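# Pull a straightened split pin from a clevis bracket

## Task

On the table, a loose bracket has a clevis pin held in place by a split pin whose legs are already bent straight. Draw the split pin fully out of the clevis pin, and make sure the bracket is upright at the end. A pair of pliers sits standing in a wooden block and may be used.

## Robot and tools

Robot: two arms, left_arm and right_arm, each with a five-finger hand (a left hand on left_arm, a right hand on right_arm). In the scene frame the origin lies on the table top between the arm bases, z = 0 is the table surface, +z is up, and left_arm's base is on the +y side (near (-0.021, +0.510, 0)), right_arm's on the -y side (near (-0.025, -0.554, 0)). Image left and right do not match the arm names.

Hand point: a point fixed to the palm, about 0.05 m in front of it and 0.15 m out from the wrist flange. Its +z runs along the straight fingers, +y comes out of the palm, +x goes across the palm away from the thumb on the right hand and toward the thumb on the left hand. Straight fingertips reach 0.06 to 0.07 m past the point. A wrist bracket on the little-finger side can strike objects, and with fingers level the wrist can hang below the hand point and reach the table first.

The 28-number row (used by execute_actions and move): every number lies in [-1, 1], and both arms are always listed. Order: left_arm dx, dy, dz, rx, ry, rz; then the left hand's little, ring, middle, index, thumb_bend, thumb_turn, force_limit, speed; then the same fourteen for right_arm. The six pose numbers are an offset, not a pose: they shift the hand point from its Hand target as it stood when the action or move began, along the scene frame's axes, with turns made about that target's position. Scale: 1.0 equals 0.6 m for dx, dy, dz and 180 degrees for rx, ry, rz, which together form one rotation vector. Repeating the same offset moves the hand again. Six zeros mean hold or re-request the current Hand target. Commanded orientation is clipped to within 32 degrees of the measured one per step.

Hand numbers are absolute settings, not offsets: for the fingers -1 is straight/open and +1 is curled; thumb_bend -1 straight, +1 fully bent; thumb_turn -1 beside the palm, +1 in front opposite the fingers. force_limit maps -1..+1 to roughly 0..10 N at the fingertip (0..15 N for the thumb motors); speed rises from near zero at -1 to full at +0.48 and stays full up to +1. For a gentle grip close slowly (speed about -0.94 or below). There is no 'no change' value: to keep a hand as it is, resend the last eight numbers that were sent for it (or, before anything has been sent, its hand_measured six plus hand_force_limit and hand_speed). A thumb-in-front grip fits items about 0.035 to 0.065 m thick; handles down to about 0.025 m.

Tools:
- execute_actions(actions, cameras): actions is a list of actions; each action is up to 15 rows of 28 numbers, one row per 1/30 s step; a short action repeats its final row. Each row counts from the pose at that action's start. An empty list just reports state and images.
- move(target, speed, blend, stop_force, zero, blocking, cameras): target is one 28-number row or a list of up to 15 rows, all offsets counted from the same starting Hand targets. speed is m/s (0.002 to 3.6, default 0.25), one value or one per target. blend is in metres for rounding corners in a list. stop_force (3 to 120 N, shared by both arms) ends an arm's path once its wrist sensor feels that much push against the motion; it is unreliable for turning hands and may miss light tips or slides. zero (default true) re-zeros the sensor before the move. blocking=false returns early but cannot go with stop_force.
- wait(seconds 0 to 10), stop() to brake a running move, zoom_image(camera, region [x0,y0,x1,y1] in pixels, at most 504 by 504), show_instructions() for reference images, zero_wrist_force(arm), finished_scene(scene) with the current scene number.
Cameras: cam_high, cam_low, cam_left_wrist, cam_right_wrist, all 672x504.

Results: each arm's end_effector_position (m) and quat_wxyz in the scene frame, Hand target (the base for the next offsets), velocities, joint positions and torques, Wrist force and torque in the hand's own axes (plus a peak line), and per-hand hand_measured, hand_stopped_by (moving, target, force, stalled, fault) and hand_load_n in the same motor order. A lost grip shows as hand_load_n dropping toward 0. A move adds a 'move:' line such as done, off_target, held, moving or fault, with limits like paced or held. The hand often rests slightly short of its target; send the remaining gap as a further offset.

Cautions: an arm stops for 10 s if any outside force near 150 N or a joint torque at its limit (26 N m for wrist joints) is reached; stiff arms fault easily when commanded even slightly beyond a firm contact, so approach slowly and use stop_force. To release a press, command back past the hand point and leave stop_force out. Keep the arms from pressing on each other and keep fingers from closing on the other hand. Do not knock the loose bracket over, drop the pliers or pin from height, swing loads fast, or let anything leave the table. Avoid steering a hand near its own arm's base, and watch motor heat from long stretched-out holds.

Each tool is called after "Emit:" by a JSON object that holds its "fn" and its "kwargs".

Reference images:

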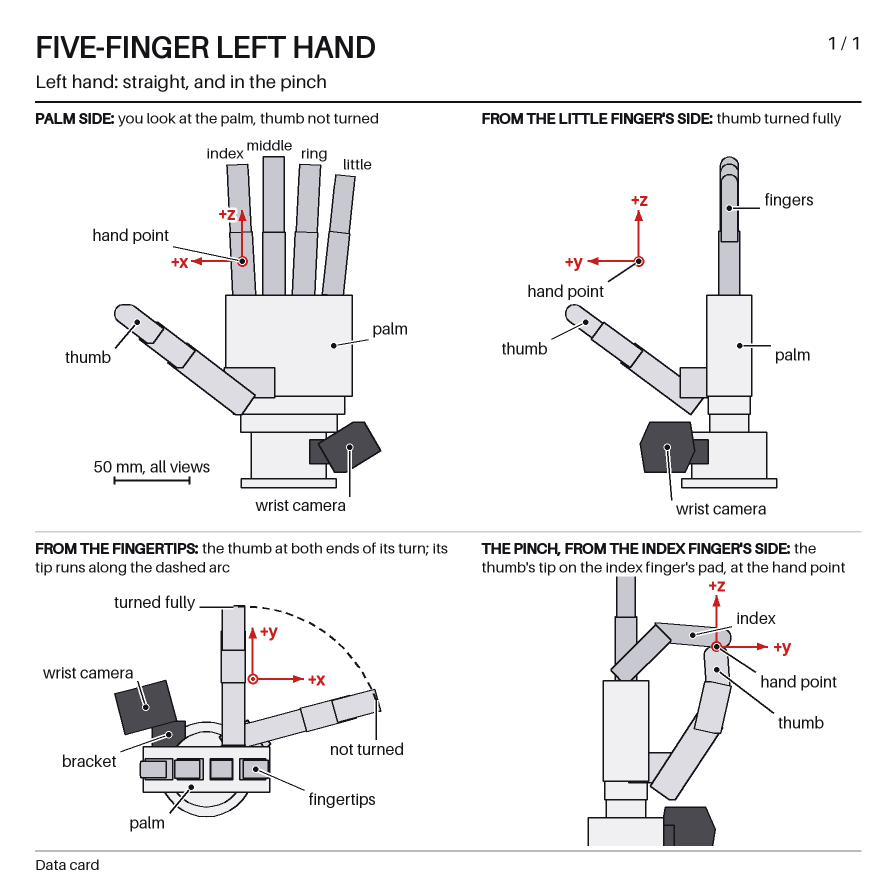

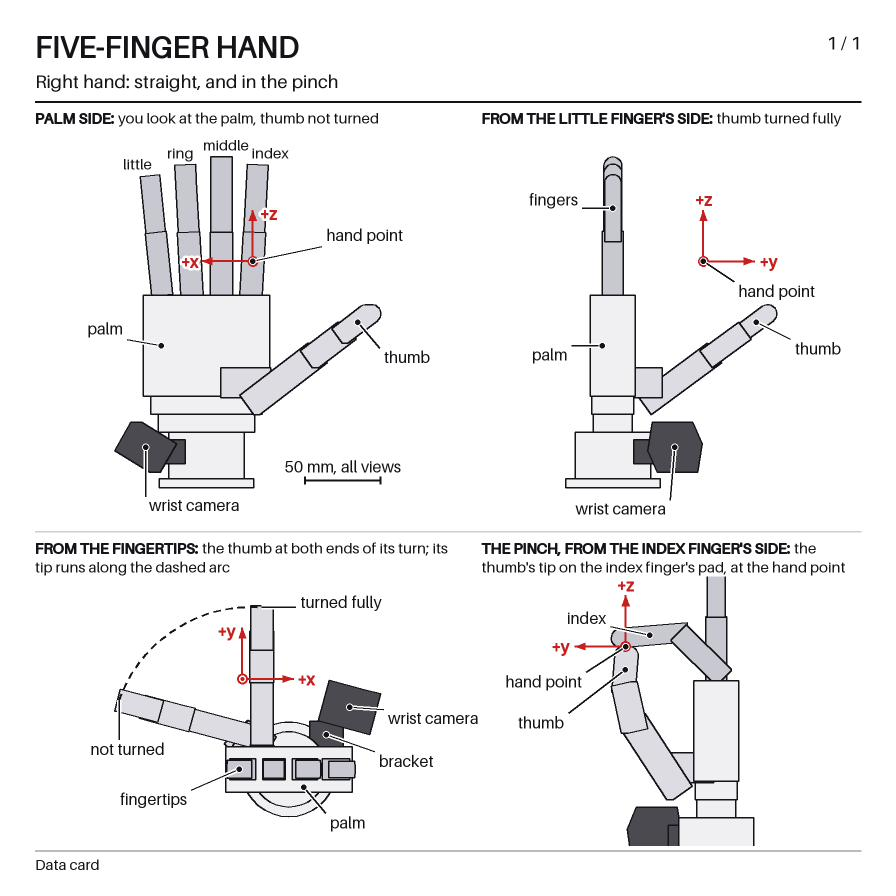

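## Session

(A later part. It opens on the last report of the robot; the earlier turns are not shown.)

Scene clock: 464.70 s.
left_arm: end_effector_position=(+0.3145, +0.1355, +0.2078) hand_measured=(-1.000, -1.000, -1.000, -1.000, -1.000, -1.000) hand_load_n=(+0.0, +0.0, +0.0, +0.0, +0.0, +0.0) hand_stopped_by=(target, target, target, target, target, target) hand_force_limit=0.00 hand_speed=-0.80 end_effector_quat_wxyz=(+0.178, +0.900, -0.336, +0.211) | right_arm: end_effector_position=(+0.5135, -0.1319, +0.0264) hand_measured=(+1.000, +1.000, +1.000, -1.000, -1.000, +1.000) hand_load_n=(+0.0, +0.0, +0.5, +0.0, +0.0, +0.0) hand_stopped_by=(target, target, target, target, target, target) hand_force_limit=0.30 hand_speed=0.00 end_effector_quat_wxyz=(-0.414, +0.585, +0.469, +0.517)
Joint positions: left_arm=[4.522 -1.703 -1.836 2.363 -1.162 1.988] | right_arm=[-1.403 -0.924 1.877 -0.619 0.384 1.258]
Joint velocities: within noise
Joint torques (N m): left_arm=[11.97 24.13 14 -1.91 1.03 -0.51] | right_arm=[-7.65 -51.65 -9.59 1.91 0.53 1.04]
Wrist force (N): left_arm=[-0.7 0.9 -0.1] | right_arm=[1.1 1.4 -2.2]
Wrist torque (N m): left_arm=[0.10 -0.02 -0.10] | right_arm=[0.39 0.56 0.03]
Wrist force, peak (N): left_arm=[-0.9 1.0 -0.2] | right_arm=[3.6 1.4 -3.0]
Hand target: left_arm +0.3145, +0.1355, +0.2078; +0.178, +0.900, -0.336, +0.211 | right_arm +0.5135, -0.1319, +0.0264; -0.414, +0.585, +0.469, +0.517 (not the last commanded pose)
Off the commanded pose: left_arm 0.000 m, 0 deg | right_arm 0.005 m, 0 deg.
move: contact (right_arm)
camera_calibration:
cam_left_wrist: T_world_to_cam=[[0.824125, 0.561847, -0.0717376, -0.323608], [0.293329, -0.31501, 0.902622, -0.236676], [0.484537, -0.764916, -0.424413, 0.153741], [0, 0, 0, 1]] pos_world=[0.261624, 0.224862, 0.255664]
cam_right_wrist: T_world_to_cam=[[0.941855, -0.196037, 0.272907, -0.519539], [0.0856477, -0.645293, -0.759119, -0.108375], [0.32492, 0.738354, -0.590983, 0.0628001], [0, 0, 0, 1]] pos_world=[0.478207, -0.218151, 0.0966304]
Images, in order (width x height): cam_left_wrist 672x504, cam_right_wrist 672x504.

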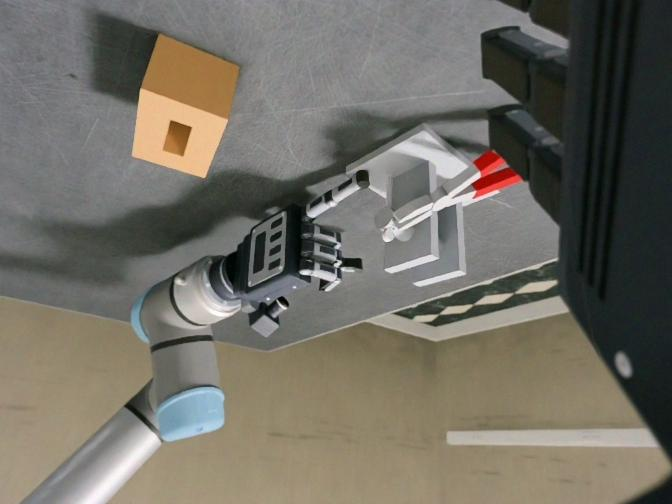

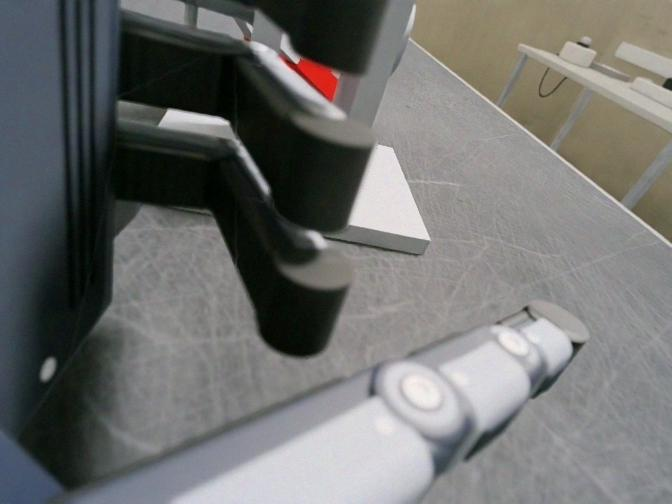

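Emit:
{"fn": "move", "kwargs": {"target": [[0,0,0,0,0,0,-1,-1,-1,-1,-1,-1,0,-0.8,0,0,0.002,0,0,0,1,1,1,-1,-1,1,0.3,0],[0,0,0,0,0,0,-1,-1,-1,-1,-1,-1,0,-0.8,0.0127,0.0435,0.002,0,0,0,1,1,1,-1,-1,1,0.3,0]], "cameras": ["cam_left_wrist","cam_low"], "speed": 0.015, "stop_force": 5}}

Emit:
{"fn": "zoom_image", "kwargs": {"camera": "cam_left_wrist", "region": [340, 140, 460, 260]}}

Emit:
{"fn": "zoom_image", "kwargs": {"camera": "cam_low", "region": [270, 220, 370, 290]}}

Scene clock: 469.90 s.
left_arm: end_effector_position=(+0.3145, +0.1355, +0.2078) hand_measured=(-1.000, -1.000, -1.000, -1.000, -1.000, -1.000) hand_load_n=(+0.0, +0.0, +0.0, +0.0, +0.0, +0.0) hand_stopped_by=(target, target, target, target, target, target) hand_force_limit=0.00 hand_speed=-0.80 end_effector_quat_wxyz=(+0.178, +0.900, -0.336, +0.211) | right_arm: end_effector_position=(+0.5211, -0.1058, +0.0276) hand_measured=(+1.000, +1.000, +1.000, -1.000, -1.000, +1.000) hand_load_n=(+0.0, +0.0, +0.0, +0.0, +0.0, +0.5) hand_stopped_by=(target, target, target, target, target, target) hand_force_limit=0.30 hand_speed=0.00 end_effector_quat_wxyz=(-0.414, +0.585, +0.469, +0.517)
Joint positions: left_arm=[4.522 -1.703 -1.836 2.363 -1.162 1.988] | right_arm=[-1.35 -0.906 1.829 -0.627 0.434 1.3]
Joint velocities: within noise
Joint torques (N m): left_arm=[11.91 23.87 13.1 -1.82 1.04 -0.52] | right_arm=[12.78 -28.29 -20.05 -1.38 1.14 1.69]
Wrist force (N): left_arm=[-0.6 0.8 -0.1] | right_arm=[-2.3 1.5 -1.5]
Wrist torque (N m): left_arm=[0.08 -0.02 -0.09] | right_arm=[0.35 0.40 -0.16]
Wrist force, peak (N): left_arm=[-1.0 1.0 -0.3] | right_arm=[-2.3 1.6 -1.7]
Hand target: left_arm +0.3145, +0.1355, +0.2078; +0.178, +0.900, -0.336, +0.211 | right_arm +0.5211, -0.1058, +0.0276; -0.414, +0.585, +0.469, +0.517
Off the commanded pose: left_arm 0.000 m, 0 deg | right_arm 0.000 m, 0 deg.
move: done
camera_calibration:
cam_left_wrist: T_world_to_cam=[[0.824125, 0.561847, -0.0717376, -0.323608], [0.293329, -0.31501, 0.902622, -0.236676], [0.484537, -0.764916, -0.424413, 0.153741], [0, 0, 0, 1]] pos_world=[0.261624, 0.224862, 0.255664]
Images, in order (width x height): cam_low 672x504, cam_left_wrist 672x504.

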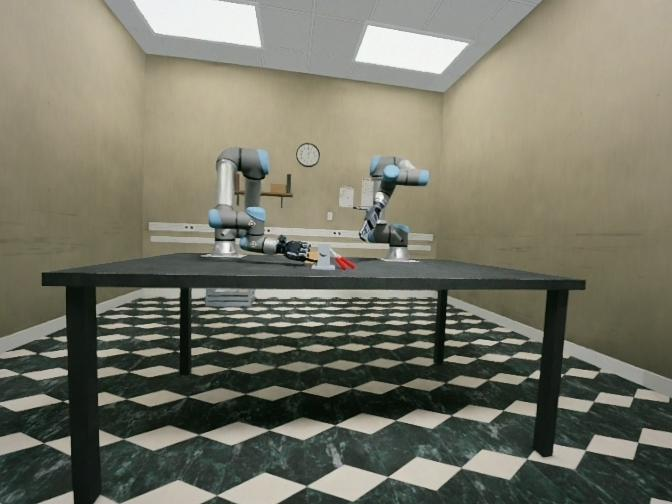

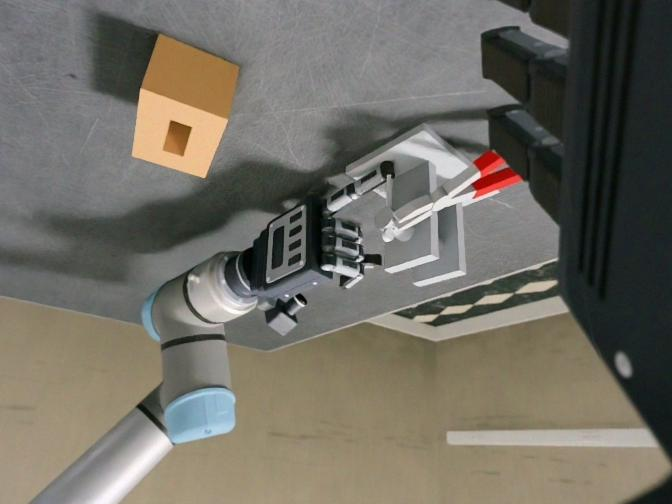

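Scaled by 4.200 from the camera's 672x504 image, which has a finer 960x720 frame.

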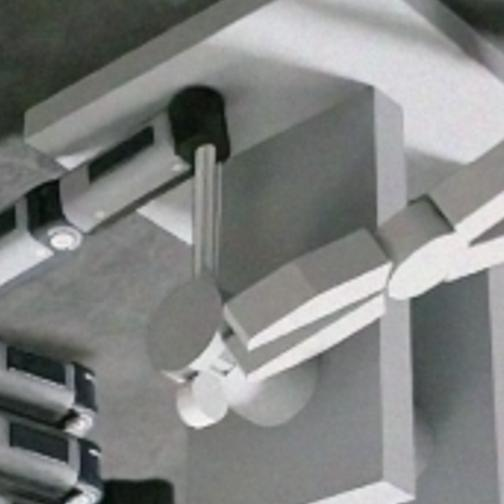

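Scaled by 5.040 from the camera's 672x504 image, which has a finer 960x720 frame.

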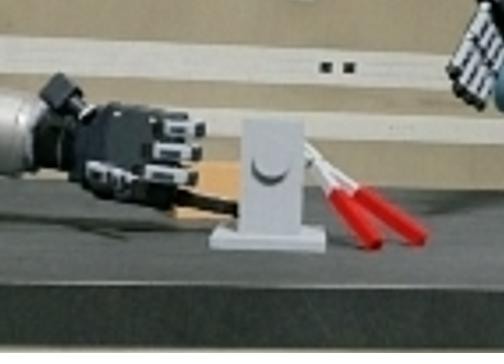

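Emit:
{"fn": "move", "kwargs": {"target": [0,0,0,0,0,0,-1,-1,-1,-1,-1,-1,0,-0.8,0.0007,0.0033,0.01,0,0,0,1,1,1,-1,-1,1,0.3,0], "cameras": ["cam_left_wrist"], "speed": 0.012, "stop_force": 10}}

Emit:
{"fn": "zoom_image", "kwargs": {"camera": "cam_left_wrist", "region": [340, 140, 460, 260]}}

Scene clock: 472.87 s.
left_arm: end_effector_position=(+0.3145, +0.1355, +0.2078) hand_measured=(-1.000, -1.000, -1.000, -1.000, -1.000, -1.000) hand_load_n=(+0.0, +0.0, -0.5, +0.0, +0.0, +0.0) hand_stopped_by=(target, target, target, target, target, target) hand_force_limit=0.00 hand_speed=-0.80 end_effector_quat_wxyz=(+0.178, +0.900, -0.336, +0.211) | right_arm: end_effector_position=(+0.5215, -0.1038, +0.0336) hand_measured=(+1.000, +1.000, +1.000, -1.000, -1.000, +1.000) hand_load_n=(+0.0, +0.0, +0.0, +0.0, +0.0, +0.0) hand_stopped_by=(target, target, target, target, target, target) hand_force_limit=0.30 hand_speed=0.00 end_effector_quat_wxyz=(-0.414, +0.585, +0.469, +0.517)
Joint positions: left_arm=[4.522 -1.703 -1.836 2.363 -1.162 1.988] | right_arm=[-1.346 -0.916 1.825 -0.615 0.438 1.303]
Joint velocities: within noise
Joint torques (N m): left_arm=[11.46 24.12 13.82 -1.71 0.91 -0.38] | right_arm=[12.36 -55.54 -19.85 1.57 1.1 1.7]
Wrist force (N): left_arm=[-0.8 0.8 -0.1] | right_arm=[-2.5 1.2 -1.6]
Wrist torque (N m): left_arm=[0.09 0.00 -0.10] | right_arm=[0.31 0.41 -0.18]
Wrist force, peak (N): left_arm=[-0.9 1.1 -0.1] | right_arm=[-2.6 1.4 -1.7]
Hand target: left_arm +0.3145, +0.1355, +0.2078; +0.178, +0.900, -0.336, +0.211 | right_arm +0.5215, -0.1038, +0.0336; -0.414, +0.585, +0.469, +0.517
Off the commanded pose: left_arm 0.000 m, 0 deg | right_arm 0.000 m, 0 deg.
move: done
camera_calibration:
cam_left_wrist: T_world_to_cam=[[0.824125, 0.561847, -0.0717376, -0.323608], [0.293329, -0.31501, 0.902622, -0.236676], [0.484537, -0.764916, -0.424413, 0.153741], [0, 0, 0, 1]] pos_world=[0.261624, 0.224862, 0.255664]
Images, in order (width x height): cam_left_wrist 672x504.

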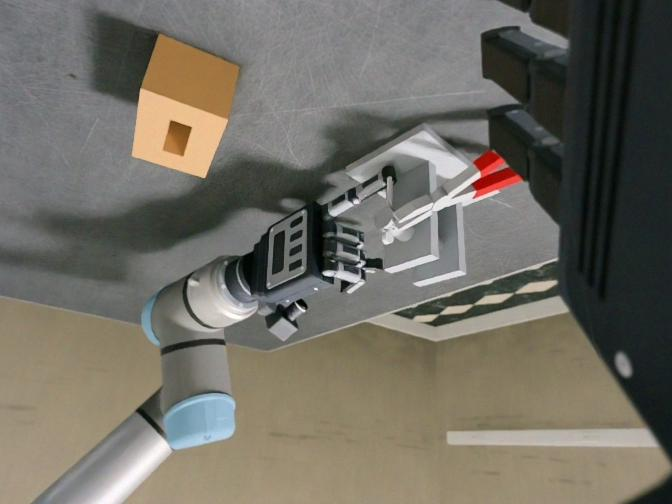

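Scaled by 4.200 from the camera's 672x504 image, which has a finer 960x720 frame.

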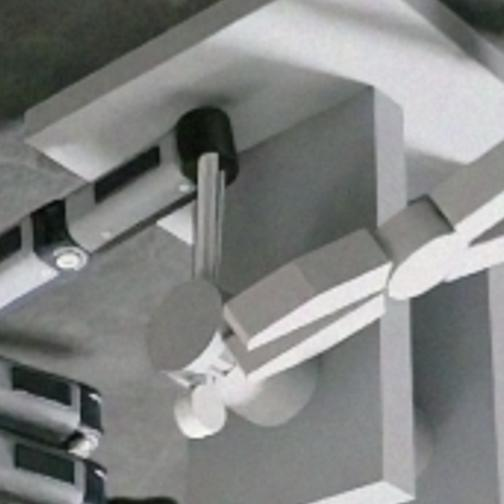

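Emit:
{"fn": "move", "kwargs": {"target": [0,0,0,0,0,0,-1,-1,-1,-1,-1,-1,0,-0.8,0,0,0.0433,0,0,0,1,1,1,-1,-1,1,0.3,0], "cameras": ["cam_left_wrist","cam_high"], "speed": 0.02, "stop_force": 8}}

Emit:
{"fn": "zoom_image", "kwargs": {"camera": "cam_left_wrist", "region": [320, 140, 460, 280]}}

Emit:
{"fn": "zoom_image", "kwargs": {"camera": "cam_high", "region": [210, 220, 350, 330]}}

Scene clock: 477.37 s.
left_arm: end_effector_position=(+0.3145, +0.1355, +0.2078) hand_measured=(-1.000, -1.000, -1.000, -1.000, -1.000, -1.000) hand_load_n=(+0.0, +0.0, +0.0, +0.0, +0.0, +0.0) hand_stopped_by=(target, target, target, target, target, target) hand_force_limit=0.00 hand_speed=-0.80 end_effector_quat_wxyz=(+0.178, +0.900, -0.336, +0.211) | right_arm: end_effector_position=(+0.5215, -0.1038, +0.0571) hand_measured=(+1.000, +1.000, +1.000, -1.000, -1.000, +1.000) hand_load_n=(+0.0, +0.0, +0.0, -0.5, +0.0, +0.0) hand_stopped_by=(target, target, target, target, target, target) hand_force_limit=0.30 hand_speed=0.00 end_effector_quat_wxyz=(-0.414, +0.585, +0.469, +0.517)
Joint positions: left_arm=[4.522 -1.703 -1.836 2.363 -1.162 1.988] | right_arm=[-1.346 -0.96 1.82 -0.565 0.438 1.303]
Joint velocities: within noise
Joint torques (N m): left_arm=[11.14 22.84 13.93 -1.74 1.17 -0.3] | right_arm=[11.31 -27 -5.04 -1.55 -0.36 1.17]
Wrist force (N): left_arm=[-0.7 1.0 0.0] | right_arm=[-3.2 1.5 -1.5]
Wrist torque (N m): left_arm=[0.11 -0.01 -0.10] | right_arm=[0.31 0.34 -0.22]
Wrist force, peak (N): left_arm=[-1.1 1.1 0.0] | right_arm=[-10.4 1.8 -1.2]
Hand target: left_arm +0.3145, +0.1355, +0.2078; +0.178, +0.900, -0.336, +0.211 | right_arm +0.5215, -0.1038, +0.0571; -0.414, +0.585, +0.469, +0.517 (not the last commanded pose)
Off the commanded pose: left_arm 0.000 m, 0 deg | right_arm 0.002 m, 0 deg.
move: contact (right_arm)
camera_calibration:
cam_left_wrist: T_world_to_cam=[[0.824125, 0.561847, -0.0717376, -0.323608], [0.293329, -0.31501, 0.902622, -0.236676], [0.484537, -0.764916, -0.424413, 0.153741], [0, 0, 0, 1]] pos_world=[0.261624, 0.224862, 0.255664]
Images, in order (width x height): cam_high 672x504, cam_left_wrist 672x504.

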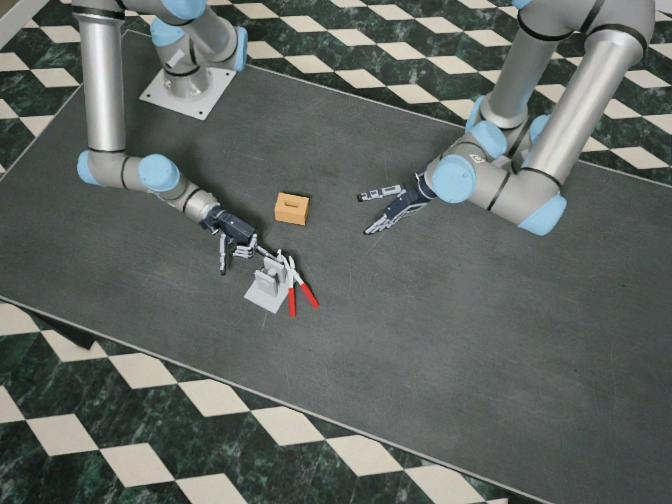

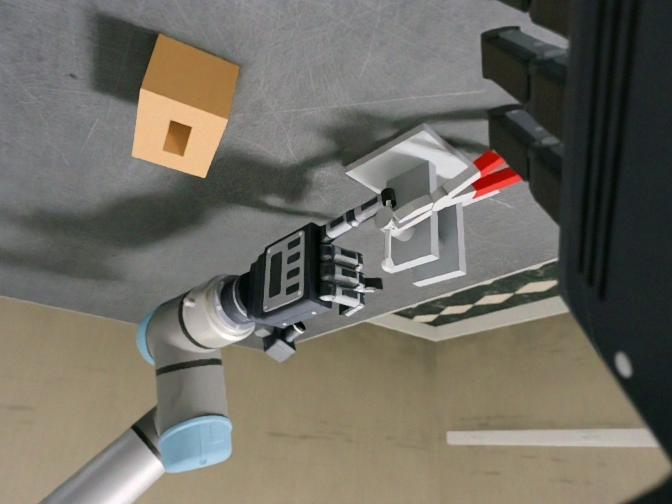

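Scaled by 3.600 from the camera's 672x504 image, which has a finer 960x720 frame.

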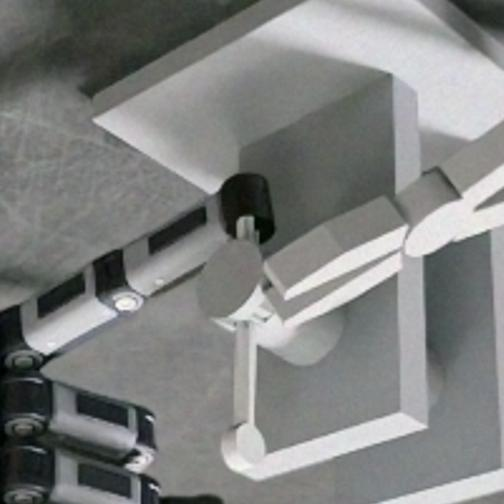

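Scaled by 3.600 from the camera's 672x504 image, which has a finer 960x720 frame.

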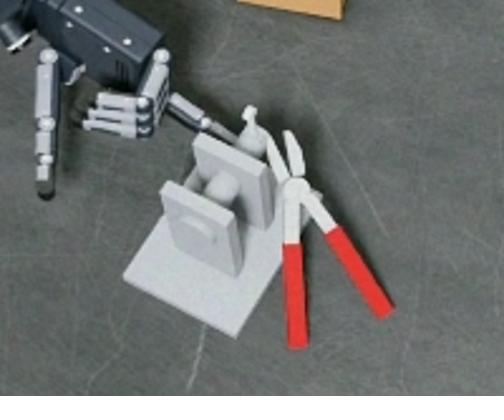

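Emit:
{"fn": "move", "kwargs": {"target": [[0.08,0,0.15,-0.1747,0.7066,0.3295,-1,-1,-1,-1,-1,-1,0,-0.8,0,0,0,0,0,0,1,1,1,-1,-1,1,0.3,0]], "cameras": ["cam_high","cam_low"], "speed": 0.3}}

Scene clock: 493.10 s.
left_arm: end_effector_position=(+0.3625, +0.1355, +0.2978) hand_measured=(-1.000, -1.000, -1.000, -1.000, -1.000, -1.000) hand_load_n=(+0.0, +0.0, +0.0, +0.0, +0.0, +0.0) hand_stopped_by=(target, target, target, target, target, target) hand_force_limit=0.00 hand_speed=-0.80 end_effector_quat_wxyz=(+0.442, +0.552, +0.442, -0.551) | right_arm: end_effector_position=(+0.5215, -0.1038, +0.0571) hand_measured=(+1.000, +1.000, +1.000, -1.000, -1.000, +1.000) hand_load_n=(+0.0, +0.0, +0.0, +0.0, +0.0, +0.0) hand_stopped_by=(target, target, target, target, target, target) hand_force_limit=0.30 hand_speed=0.00 end_effector_quat_wxyz=(-0.414, +0.585, +0.469, +0.517)
Joint positions: left_arm=[4.779 -1.953 -2.179 0.992 -0.262 1.569] | right_arm=[-1.346 -0.96 1.82 -0.565 0.438 1.303]
Joint velocities: within noise
Joint torques (N m): left_arm=[12.32 35.28 4.97 -2.01 1.23 2.26] | right_arm=[11.29 -27.29 -17.06 1.21 -0.37 1.19]
Wrist force (N): left_arm=[2.0 0.7 -1.9] | right_arm=[-2.5 1.3 -1.5]
Wrist torque (N m): left_arm=[0.27 -0.40 0.08] | right_arm=[0.30 0.37 -0.17]
Wrist force, peak (N): left_arm=[2.2 0.9 -2.0] | right_arm=[-3.0 1.7 -1.7]
Hand target: left_arm +0.3625, +0.1355, +0.2978; +0.442, +0.552, +0.442, -0.552 | right_arm +0.5215, -0.1038, +0.0571; -0.414, +0.585, +0.469, +0.517
Off the commanded pose: left_arm 0.000 m, 0 deg | right_arm 0.000 m, 0 deg.
move: done
Images, in order (width x height): cam_high 672x504, cam_low 672x504.

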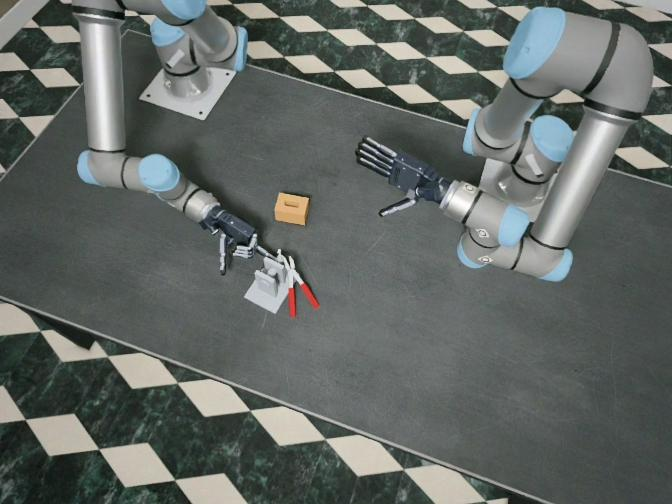

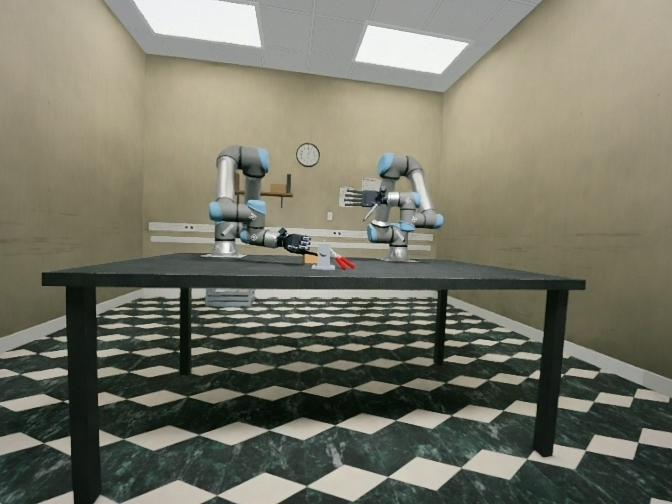

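Emit:
{"fn": "move", "kwargs": {"target": [[0.1195,-0.0863,-0.20,0,0,0,-1,-1,-1,-0.05,-0.03,1,0,-0.5,0,0,0,0,0,0,1,1,1,-1,-1,1,0.3,0]], "cameras": ["cam_high","cam_left_wrist"], "speed": 0.2}}

Scene clock: 496.47 s.
left_arm: end_effector_position=(+0.4342, +0.0837, +0.1778) hand_measured=(-1.000, -1.000, -1.000, -0.050, -0.030, +1.000) hand_load_n=(+0.0, +0.0, +0.0, +0.0, +0.0, +0.5) hand_stopped_by=(target, target, target, target, target, target) hand_force_limit=0.00 hand_speed=-0.50 end_effector_quat_wxyz=(+0.442, +0.552, +0.442, -0.552) | right_arm: end_effector_position=(+0.5215, -0.1038, +0.0571) hand_measured=(+1.000, +1.000, +1.000, -1.000, -1.000, +1.000) hand_load_n=(+0.0, +0.0, +0.0, +0.0, +0.0, +0.0) hand_stopped_by=(target, target, target, target, target, target) hand_force_limit=0.30 hand_speed=0.00 end_effector_quat_wxyz=(-0.414, +0.585, +0.469, +0.517)
Joint positions: left_arm=[4.658 -2.349 -1.932 1.141 -0.141 1.569] | right_arm=[-1.346 -0.96 1.82 -0.565 0.438 1.303]
Joint velocities: within noise
Joint torques (N m): left_arm=[-10.52 34.78 13.62 1.48 1.21 -1.93] | right_arm=[11.34 -27.64 -19.65 1.39 -0.57 1.23]
Wrist force (N): left_arm=[2.2 0.6 -1.9] | right_arm=[-2.2 1.2 -1.6]
Wrist torque (N m): left_arm=[0.26 -0.40 0.08] | right_arm=[0.29 0.34 -0.15]
Wrist force, peak (N): left_arm=[2.7 1.0 -1.8] | right_arm=[-2.7 1.4 -1.8]
Hand target: left_arm +0.4342, +0.0837, +0.1778; +0.442, +0.552, +0.442, -0.552 | right_arm +0.5215, -0.1038, +0.0571; -0.414, +0.585, +0.469, +0.517
Off the commanded pose: left_arm 0.000 m, 0 deg | right_arm 0.000 m, 0 deg.
move: done
camera_calibration:
cam_left_wrist: T_world_to_cam=[[-0.952873, 0.196753, -0.230913, 0.435139], [0.299524, 0.489366, -0.819028, -0.0249072], [-0.0481449, -0.849594, -0.525236, 0.299681], [0, 0, 0, 1]] pos_world=[0.436521, 0.181181, 0.237483]
Images, in order (width x height): cam_high 672x504, cam_left_wrist 672x504.

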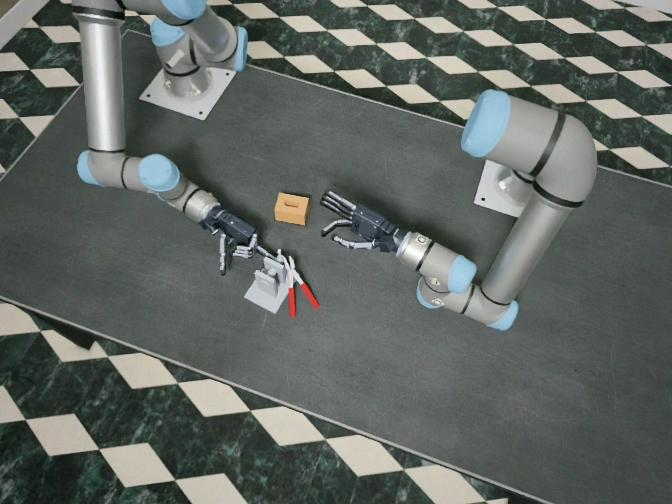

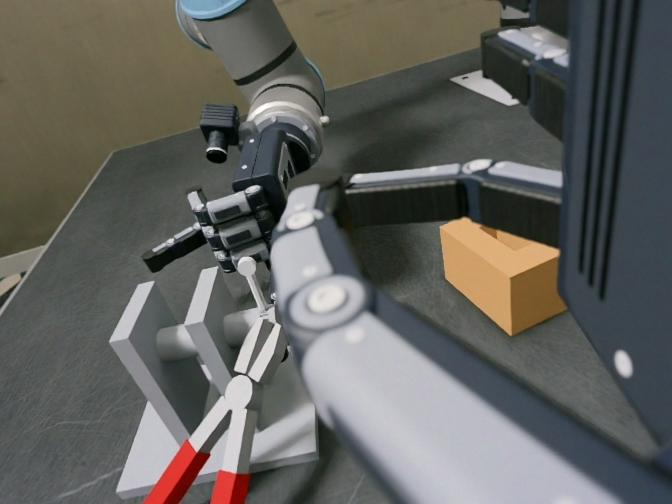

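Emit:
{"fn": "move", "kwargs": {"target": [[-0.008,-0.10,-0.02,0,0,0,-1,-1,-1,-0.05,-0.03,1,0,-0.5,0,0,0,0,0,0,1,1,1,-1,-1,1,0.3,0],[-0.008,-0.1755,-0.1197,0,0,0,-1,-1,-1,-0.05,-0.03,1,0,-0.5,0,0,0,0,0,0,1,1,1,-1,-1,1,0.3,0]], "cameras": ["cam_high","cam_left_wrist","cam_low"], "speed": 0.12}}

Emit:
{"fn": "zoom_image", "kwargs": {"camera": "cam_low", "region": [250, 200, 410, 290]}}

Scene clock: 503.60 s.
left_arm: end_effector_position=(+0.4280, -0.0046, +0.1275) hand_measured=(-1.000, -1.000, -1.000, -0.050, -0.030, +1.000) hand_load_n=(+0.0, +0.0, +0.0, +0.0, +0.0, +0.5) hand_stopped_by=(target, target, target, target, target, target) hand_force_limit=0.00 hand_speed=-0.50 end_effector_quat_wxyz=(+0.442, +0.552, +0.442, -0.552) | right_arm: end_effector_position=(+0.5215, -0.1038, +0.0571) hand_measured=(+1.000, +1.000, +1.000, -1.000, -1.000, +1.000) hand_load_n=(+0.0, +0.0, +0.0, +0.0, +0.0, +0.5) hand_stopped_by=(target, target, target, target, target, target) hand_force_limit=0.30 hand_speed=0.00 end_effector_quat_wxyz=(-0.414, +0.585, +0.469, +0.517)
Joint positions: left_arm=[4.474 -2.492 -1.815 1.134 0.042 1.602] | right_arm=[-1.346 -0.96 1.819 -0.565 0.438 1.303]
Joint velocities: within noise
Joint torques (N m): left_arm=[0.82 44.16 9.28 0.15 -0.08 0.15] | right_arm=[11.6 -27.59 -20.76 1.35 -0.43 1.23]
Wrist force (N): left_arm=[1.7 0.5 -1.9] | right_arm=[-2.4 1.5 -1.6]
Wrist torque (N m): left_arm=[0.25 -0.35 0.04] | right_arm=[0.33 0.36 -0.16]
Wrist force, peak (N): left_arm=[5.1 2.3 0.5] | right_arm=[-2.6 1.8 -1.6]
Hand target: left_arm +0.4280, -0.0046, +0.1275; +0.442, +0.552, +0.442, -0.552 (not the last commanded pose) | right_arm +0.5215, -0.1038, +0.0571; -0.414, +0.585, +0.469, +0.517
Off the commanded pose: left_arm 0.027 m, 0 deg | right_arm 0.000 m, 0 deg.
FORCE FAULT: contact force on the left arm reached its limit, and that arm stopped. The contact can be on any part of that arm, not only on its tool. That arm's remaining commands of this call were not run. That arm is still stopped at the end of this call. That arm stays stopped for about 10 more seconds. Until then a move that you send moves the other arm only, and its call returns only when the move has ended. Once the stop has ended, the next robot result says so. If the stop ends while you think or write, that arm runs what you send next, counted from a new Hand target: where the arm stands when the stop ends. While its stop runs, that arm, its gripper or tool too, takes no new command. Until it ends, the stop uses up actions while you think or wait. An arm that is not stopped still takes commands.
move: fault (left_arm)
camera_calibration:
cam_left_wrist: T_world_to_cam=[[-0.952518, 0.198136, -0.231195, 0.434877], [0.300522, 0.489715, -0.818454, -0.0215568], [-0.0489457, -0.849071, -0.526006, 0.198444], [0, 0, 0, 1]] pos_world=[0.43042, 0.0928848, 0.187281]
Images, in order (width x height): cam_high 672x504, cam_low 672x504, cam_left_wrist 672x504.

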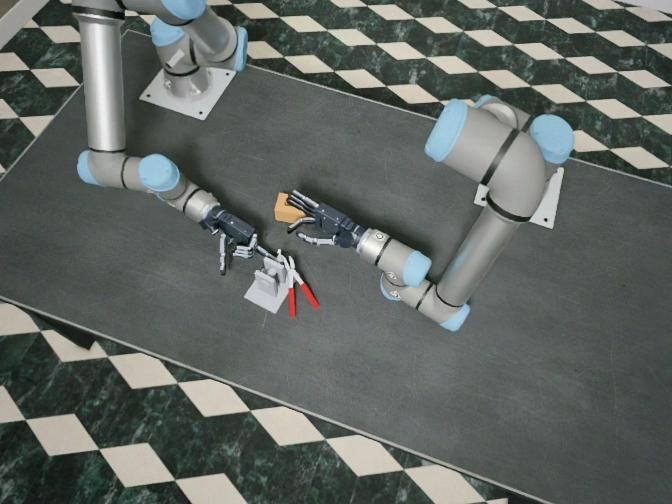

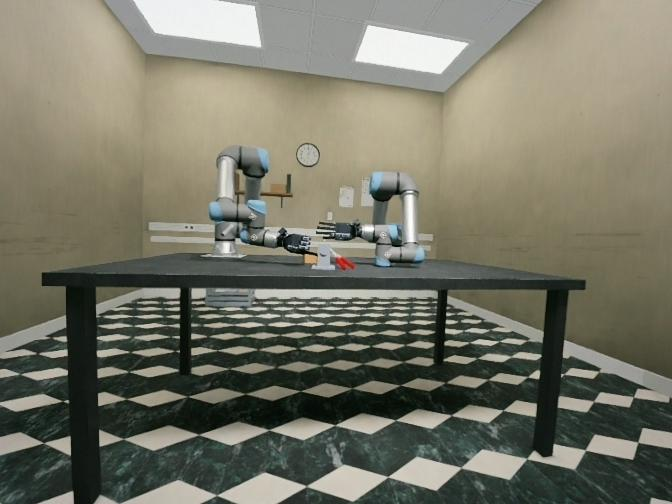

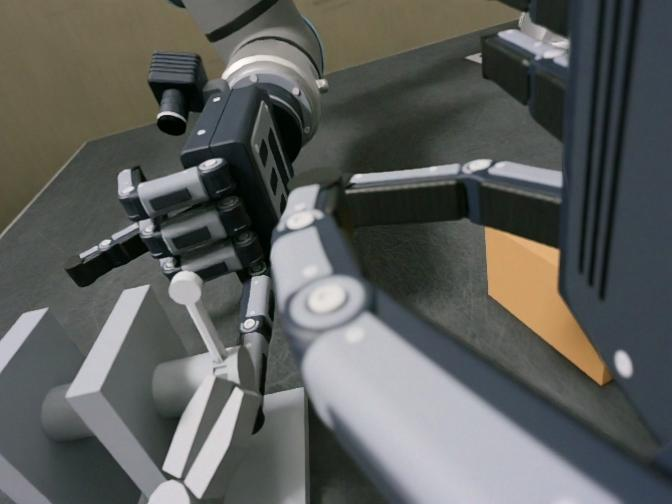

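Scaled by 3.150 from the camera's 672x504 image, which has a finer 960x720 frame.

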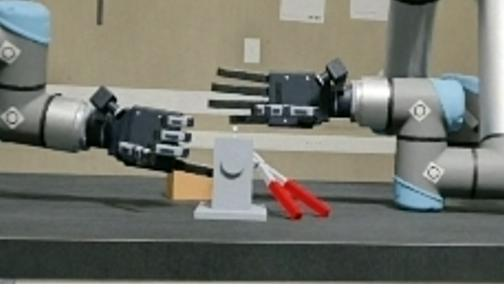

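Emit:
{"fn": "move", "kwargs": {"target": [[0,0.02,0.05,0.0976,-0.0218,0,-1,-1,-1,-0.05,-0.03,1,0,-0.5,0,0,0,0,0,0,1,1,1,-1,-1,1,0.3,0]], "cameras": ["cam_left_wrist","cam_low"], "speed": 0.1}}

Emit:
{"fn": "zoom_image", "kwargs": {"camera": "cam_low", "region": [250, 200, 450, 290]}}

Scene clock: 521.23 s.
left_arm: end_effector_position=(+0.4280, +0.0074, +0.1575) hand_measured=(-1.000, -1.000, -1.000, -0.050, -0.030, +1.000) hand_load_n=(+0.0, +0.0, +0.0, +0.0, +0.0, +0.0) hand_stopped_by=(target, target, target, target, target, target) hand_force_limit=0.00 hand_speed=-0.50 end_effector_quat_wxyz=(+0.367, +0.632, +0.506, -0.458) | right_arm: end_effector_position=(+0.5215, -0.1038, +0.0571) hand_measured=(+1.000, +1.000, +1.000, -1.000, -1.000, +1.000) hand_load_n=(+0.0, +0.0, +0.0, -0.5, +0.0, +0.5) hand_stopped_by=(target, target, target, target, target, target) hand_force_limit=0.30 hand_speed=0.00 end_effector_quat_wxyz=(-0.414, +0.585, +0.469, +0.517)
Joint positions: left_arm=[4.454 -1.956 -2.101 -0.464 0.321 2.94] | right_arm=[-1.346 -0.96 1.819 -0.565 0.438 1.303]
Joint velocities: within noise
Joint torques (N m): left_arm=[11.81 39.89 21.52 0.62 -0.2 2.25] | right_arm=[11.76 -28.12 -20.08 1.3 -0.64 1.14]
Wrist force (N): left_arm=[1.6 0.5 -1.3] | right_arm=[-2.3 1.3 -1.4]
Wrist torque (N m): left_arm=[0.18 -0.31 0.00] | right_arm=[0.30 0.36 -0.16]
Wrist force, peak (N): left_arm=[2.1 0.5 -2.0] | right_arm=[-2.7 1.5 -1.7]
Hand target: left_arm +0.4280, +0.0074, +0.1575; +0.367, +0.632, +0.506, -0.458 | right_arm +0.5215, -0.1038, +0.0571; -0.414, +0.585, +0.469, +0.517
Off the commanded pose: left_arm 0.000 m, 0 deg | right_arm 0.000 m, 0 deg.
FORCE FAULT, CONTINUED: the left arm's stop, for the force fault that an earlier result reported, is over. The rest of the stop counts as 19 of the actions that you can send in this scene. The stop ended before this call began, so that arm ran this call's commands, counted from a new Hand target: where the arm stood when the stop ended.
move: done
camera_calibration:
cam_left_wrist: T_world_to_cam=[[-0.936929, 0.267983, -0.224384, 0.431234], [0.349495, 0.710785, -0.610441, -0.0582579], [-0.00409919, -0.650362, -0.759614, 0.240515], [0, 0, 0, 1]] pos_world=[0.425383, 0.0822671, 0.243898]
Images, in order (width x height): cam_low 672x504, cam_left_wrist 672x504.

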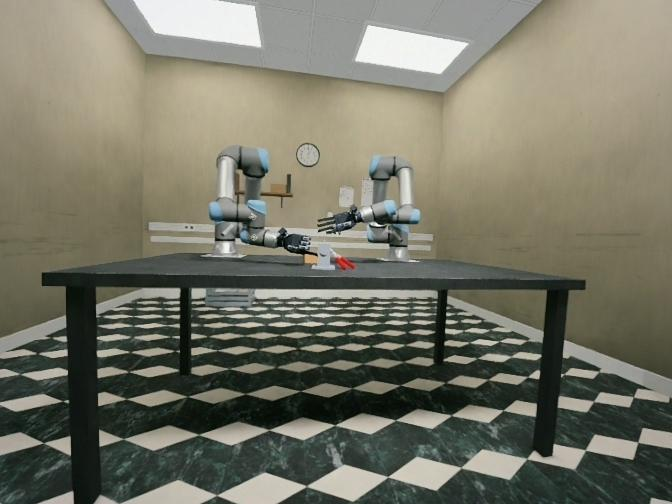

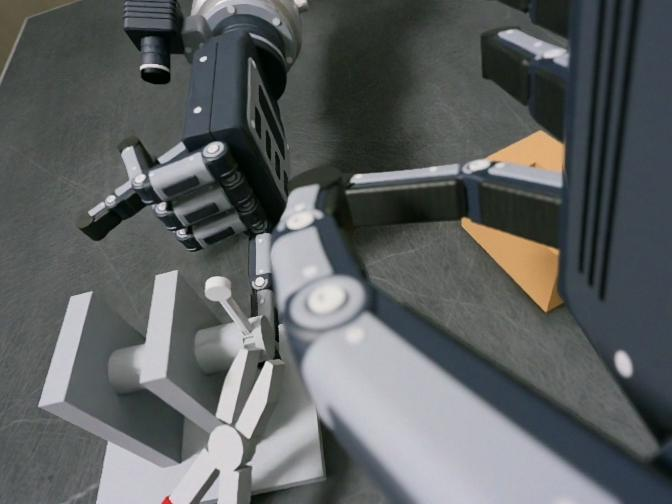

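Scaled by 2.520 from the camera's 672x504 image, which has a finer 960x720 frame.

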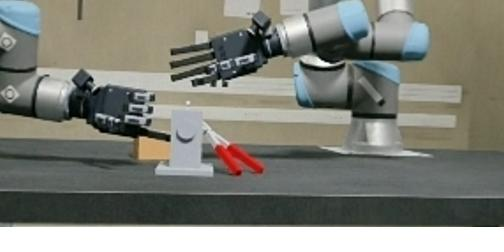

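Emit:
{"fn": "move", "kwargs": {"target": [[0.004,-0.0557,-0.0908,0,0,0,-1,-1,-1,-0.05,-0.03,1,0,-0.5,0,0,0,0,0,0,1,1,1,-1,-1,1,0.3,0]], "cameras": ["cam_left_wrist","cam_low","cam_right_wrist"], "speed": 0.08, "stop_force": 8}}

Emit:
{"fn": "zoom_image", "kwargs": {"camera": "cam_low", "region": [250, 200, 450, 290]}}

Scene clock: 526.83 s.
left_arm: end_effector_position=(+0.4304, -0.0260, +0.1031) hand_measured=(-1.000, -1.000, -1.000, -0.050, -0.030, +1.000) hand_load_n=(+0.0, +0.0, +0.0, +0.0, +0.0, +0.0) hand_stopped_by=(target, target, target, target, target, target) hand_force_limit=0.00 hand_speed=-0.50 end_effector_quat_wxyz=(+0.367, +0.632, +0.506, -0.458) | right_arm: end_effector_position=(+0.5215, -0.1038, +0.0571) hand_measured=(+1.000, +1.000, +1.000, -1.000, -1.000, +1.000) hand_load_n=(+0.0, +0.0, +0.0, +0.0, -0.5, +0.5) hand_stopped_by=(target, target, target, target, target, target) hand_force_limit=0.30 hand_speed=0.00 end_effector_quat_wxyz=(-0.414, +0.585, +0.469, +0.517)
Joint positions: left_arm=[4.392 -2.153 -2.052 -0.146 0.338 2.761] | right_arm=[-1.346 -0.96 1.819 -0.565 0.438 1.303]
Joint velocities: within noise
Joint torques (N m): left_arm=[-10.57 32.62 18.07 3.99 -0.03 -1.9] | right_arm=[11.66 -28.16 -19.66 1.34 -0.79 1.16]
Wrist force (N): left_arm=[1.5 0.2 -1.3] | right_arm=[-2.5 1.3 -1.5]
Wrist torque (N m): left_arm=[0.21 -0.29 0.02] | right_arm=[0.30 0.37 -0.17]
Wrist force, peak (N): left_arm=[1.9 0.4 -1.5] | right_arm=[-2.7 1.6 -1.6]
Hand target: left_arm +0.4304, -0.0260, +0.1031; +0.367, +0.632, +0.506, -0.458 | right_arm +0.5215, -0.1038, +0.0571; -0.414, +0.585, +0.469, +0.517
Off the commanded pose: left_arm 0.000 m, 0 deg | right_arm 0.000 m, 0 deg.
move: done
camera_calibration:
cam_left_wrist: T_world_to_cam=[[-0.936803, 0.268498, -0.224297, 0.430108], [0.349829, 0.710641, -0.610417, -0.0687674], [-0.00450154, -0.650306, -0.759659, 0.177584], [0, 0, 0, 1]] pos_world=[0.427783, 0.0488694, 0.189398]
cam_right_wrist: T_world_to_cam=[[0.94182, -0.196158, 0.272942, -0.530067], [0.0856241, -0.645233, -0.759172, -0.0676656], [0.325029, 0.738374, -0.590898, 0.0575777], [0, 0, 0, 1]] pos_world=[0.486307, -0.190151, 0.12733]
Images, in order (width x height): cam_low 672x504, cam_left_wrist 672x504, cam_right_wrist 672x504.

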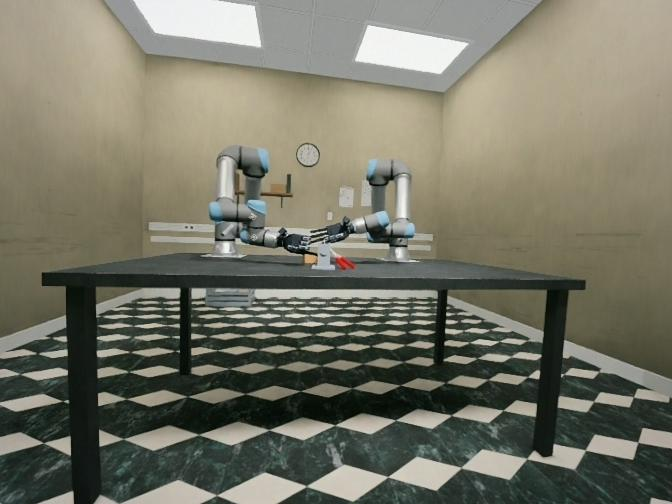

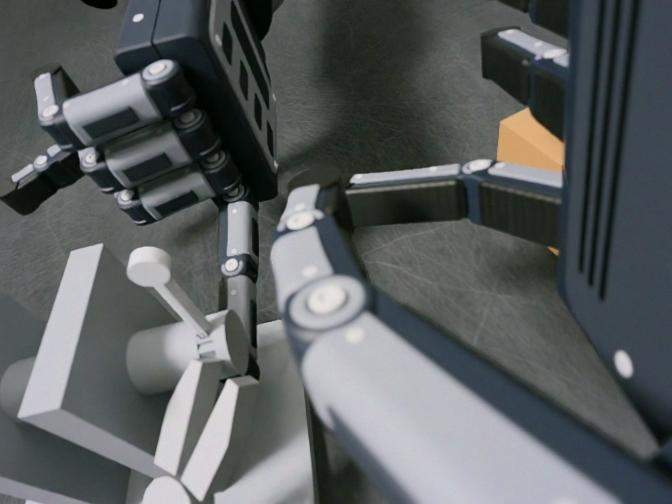

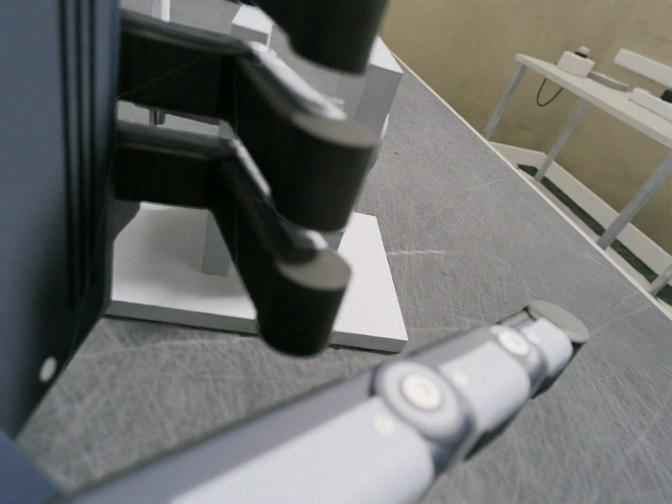

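Scaled by 2.520 from the camera's 672x504 image, which has a finer 960x720 frame.

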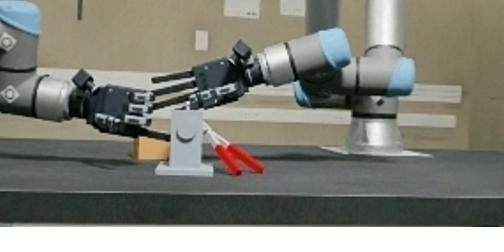

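Emit:
{"fn": "move", "kwargs": {"target": [[0.0597,-0.0148,-0.0012,0,0,0,-1,-1,-1,-0.05,-0.03,1,0,-0.5,0,0,0,0,0,0,1,1,1,-1,-1,1,0.3,0]], "cameras": ["cam_left_wrist","cam_high"], "speed": 0.04, "stop_force": 4}}

Emit:
{"fn": "zoom_image", "kwargs": {"camera": "cam_left_wrist", "region": [160, 150, 400, 390]}}

Emit:
{"fn": "zoom_image", "kwargs": {"camera": "cam_high", "region": [200, 200, 360, 330]}}

Scene clock: 532.93 s.
left_arm: end_effector_position=(+0.4637, -0.0341, +0.1024) hand_measured=(-1.000, -1.000, -1.000, -0.050, -0.030, +1.000) hand_load_n=(+0.0, +0.0, +0.0, +0.0, +0.0, +0.0) hand_stopped_by=(target, target, target, target, target, target) hand_force_limit=0.00 hand_speed=-0.50 end_effector_quat_wxyz=(+0.367, +0.632, +0.506, -0.458) | right_arm: end_effector_position=(+0.5215, -0.1038, +0.0571) hand_measured=(+1.000, +1.000, +1.000, -1.000, -1.000, +1.000) hand_load_n=(+0.0, +0.0, +0.0, -0.5, +0.0, +0.0) hand_stopped_by=(target, target, target, target, target, target) hand_force_limit=0.30 hand_speed=0.00 end_effector_quat_wxyz=(-0.414, +0.585, +0.469, +0.517)
Joint positions: left_arm=[4.399 -2.194 -1.957 -0.215 0.336 2.777] | right_arm=[-1.346 -0.96 1.819 -0.565 0.438 1.303]
Joint velocities: within noise
Joint torques (N m): left_arm=[-10.35 47.23 9.14 3.75 -0.18 -1.88] | right_arm=[11.33 -27.56 -19.68 1.3 -0.69 1.16]
Wrist force (N): left_arm=[1.6 0.1 -1.4] | right_arm=[-2.6 1.9 -2.6]
Wrist torque (N m): left_arm=[0.21 -0.31 0.01] | right_arm=[0.38 0.34 -0.17]
Wrist force, peak (N): left_arm=[1.1 -4.3 -3.0] | right_arm=[-2.9 2.0 -2.8]
Hand target: left_arm +0.4637, -0.0341, +0.1024; +0.367, +0.632, +0.506, -0.458 (not the last commanded pose) | right_arm +0.5215, -0.1038, +0.0571; -0.414, +0.585, +0.469, +0.517
Off the commanded pose: left_arm 0.003 m, 0 deg | right_arm 0.000 m, 0 deg.
move: contact (left_arm)
camera_calibration:
cam_left_wrist: T_world_to_cam=[[-0.936887, 0.26813, -0.224387, 0.463348], [0.349608, 0.710728, -0.610442, -0.0748168], [-0.00419961, -0.650363, -0.759612, 0.171798], [0, 0, 0, 1]] pos_world=[0.460983, 0.0406678, 0.188798]
Images, in order (width x height): cam_high 672x504, cam_left_wrist 672x504.

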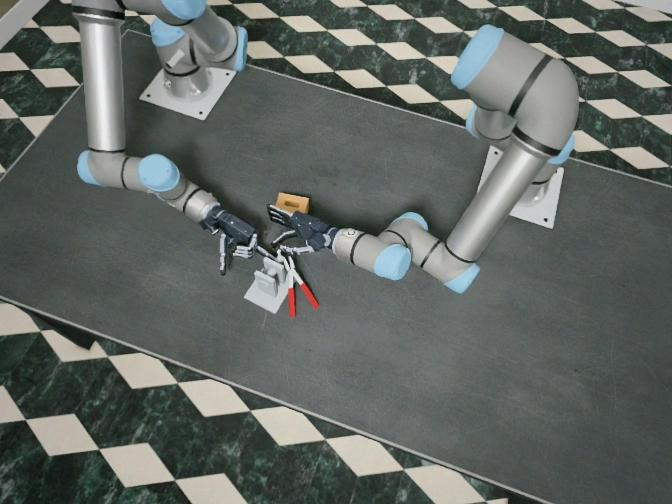

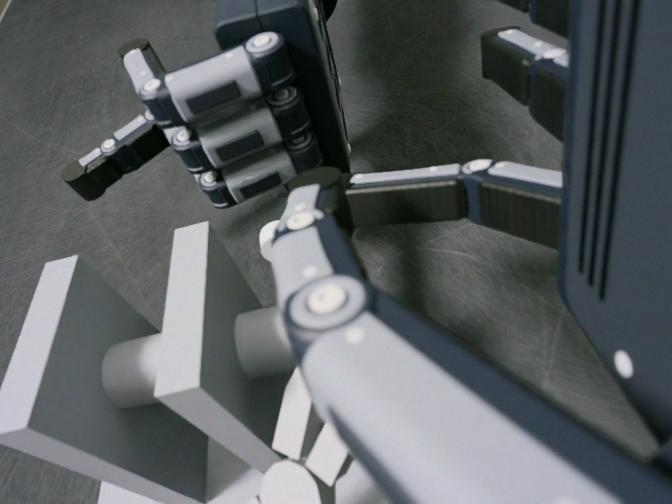

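Scaled by 2.100 from the camera's 672x504 image, which has a finer 960x720 frame.

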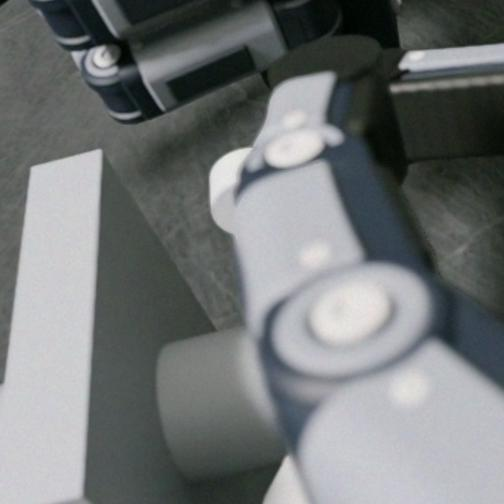

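Scaled by 3.150 from the camera's 672x504 image, which has a finer 960x720 frame.

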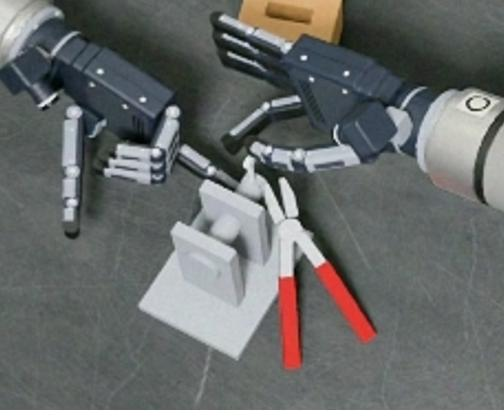

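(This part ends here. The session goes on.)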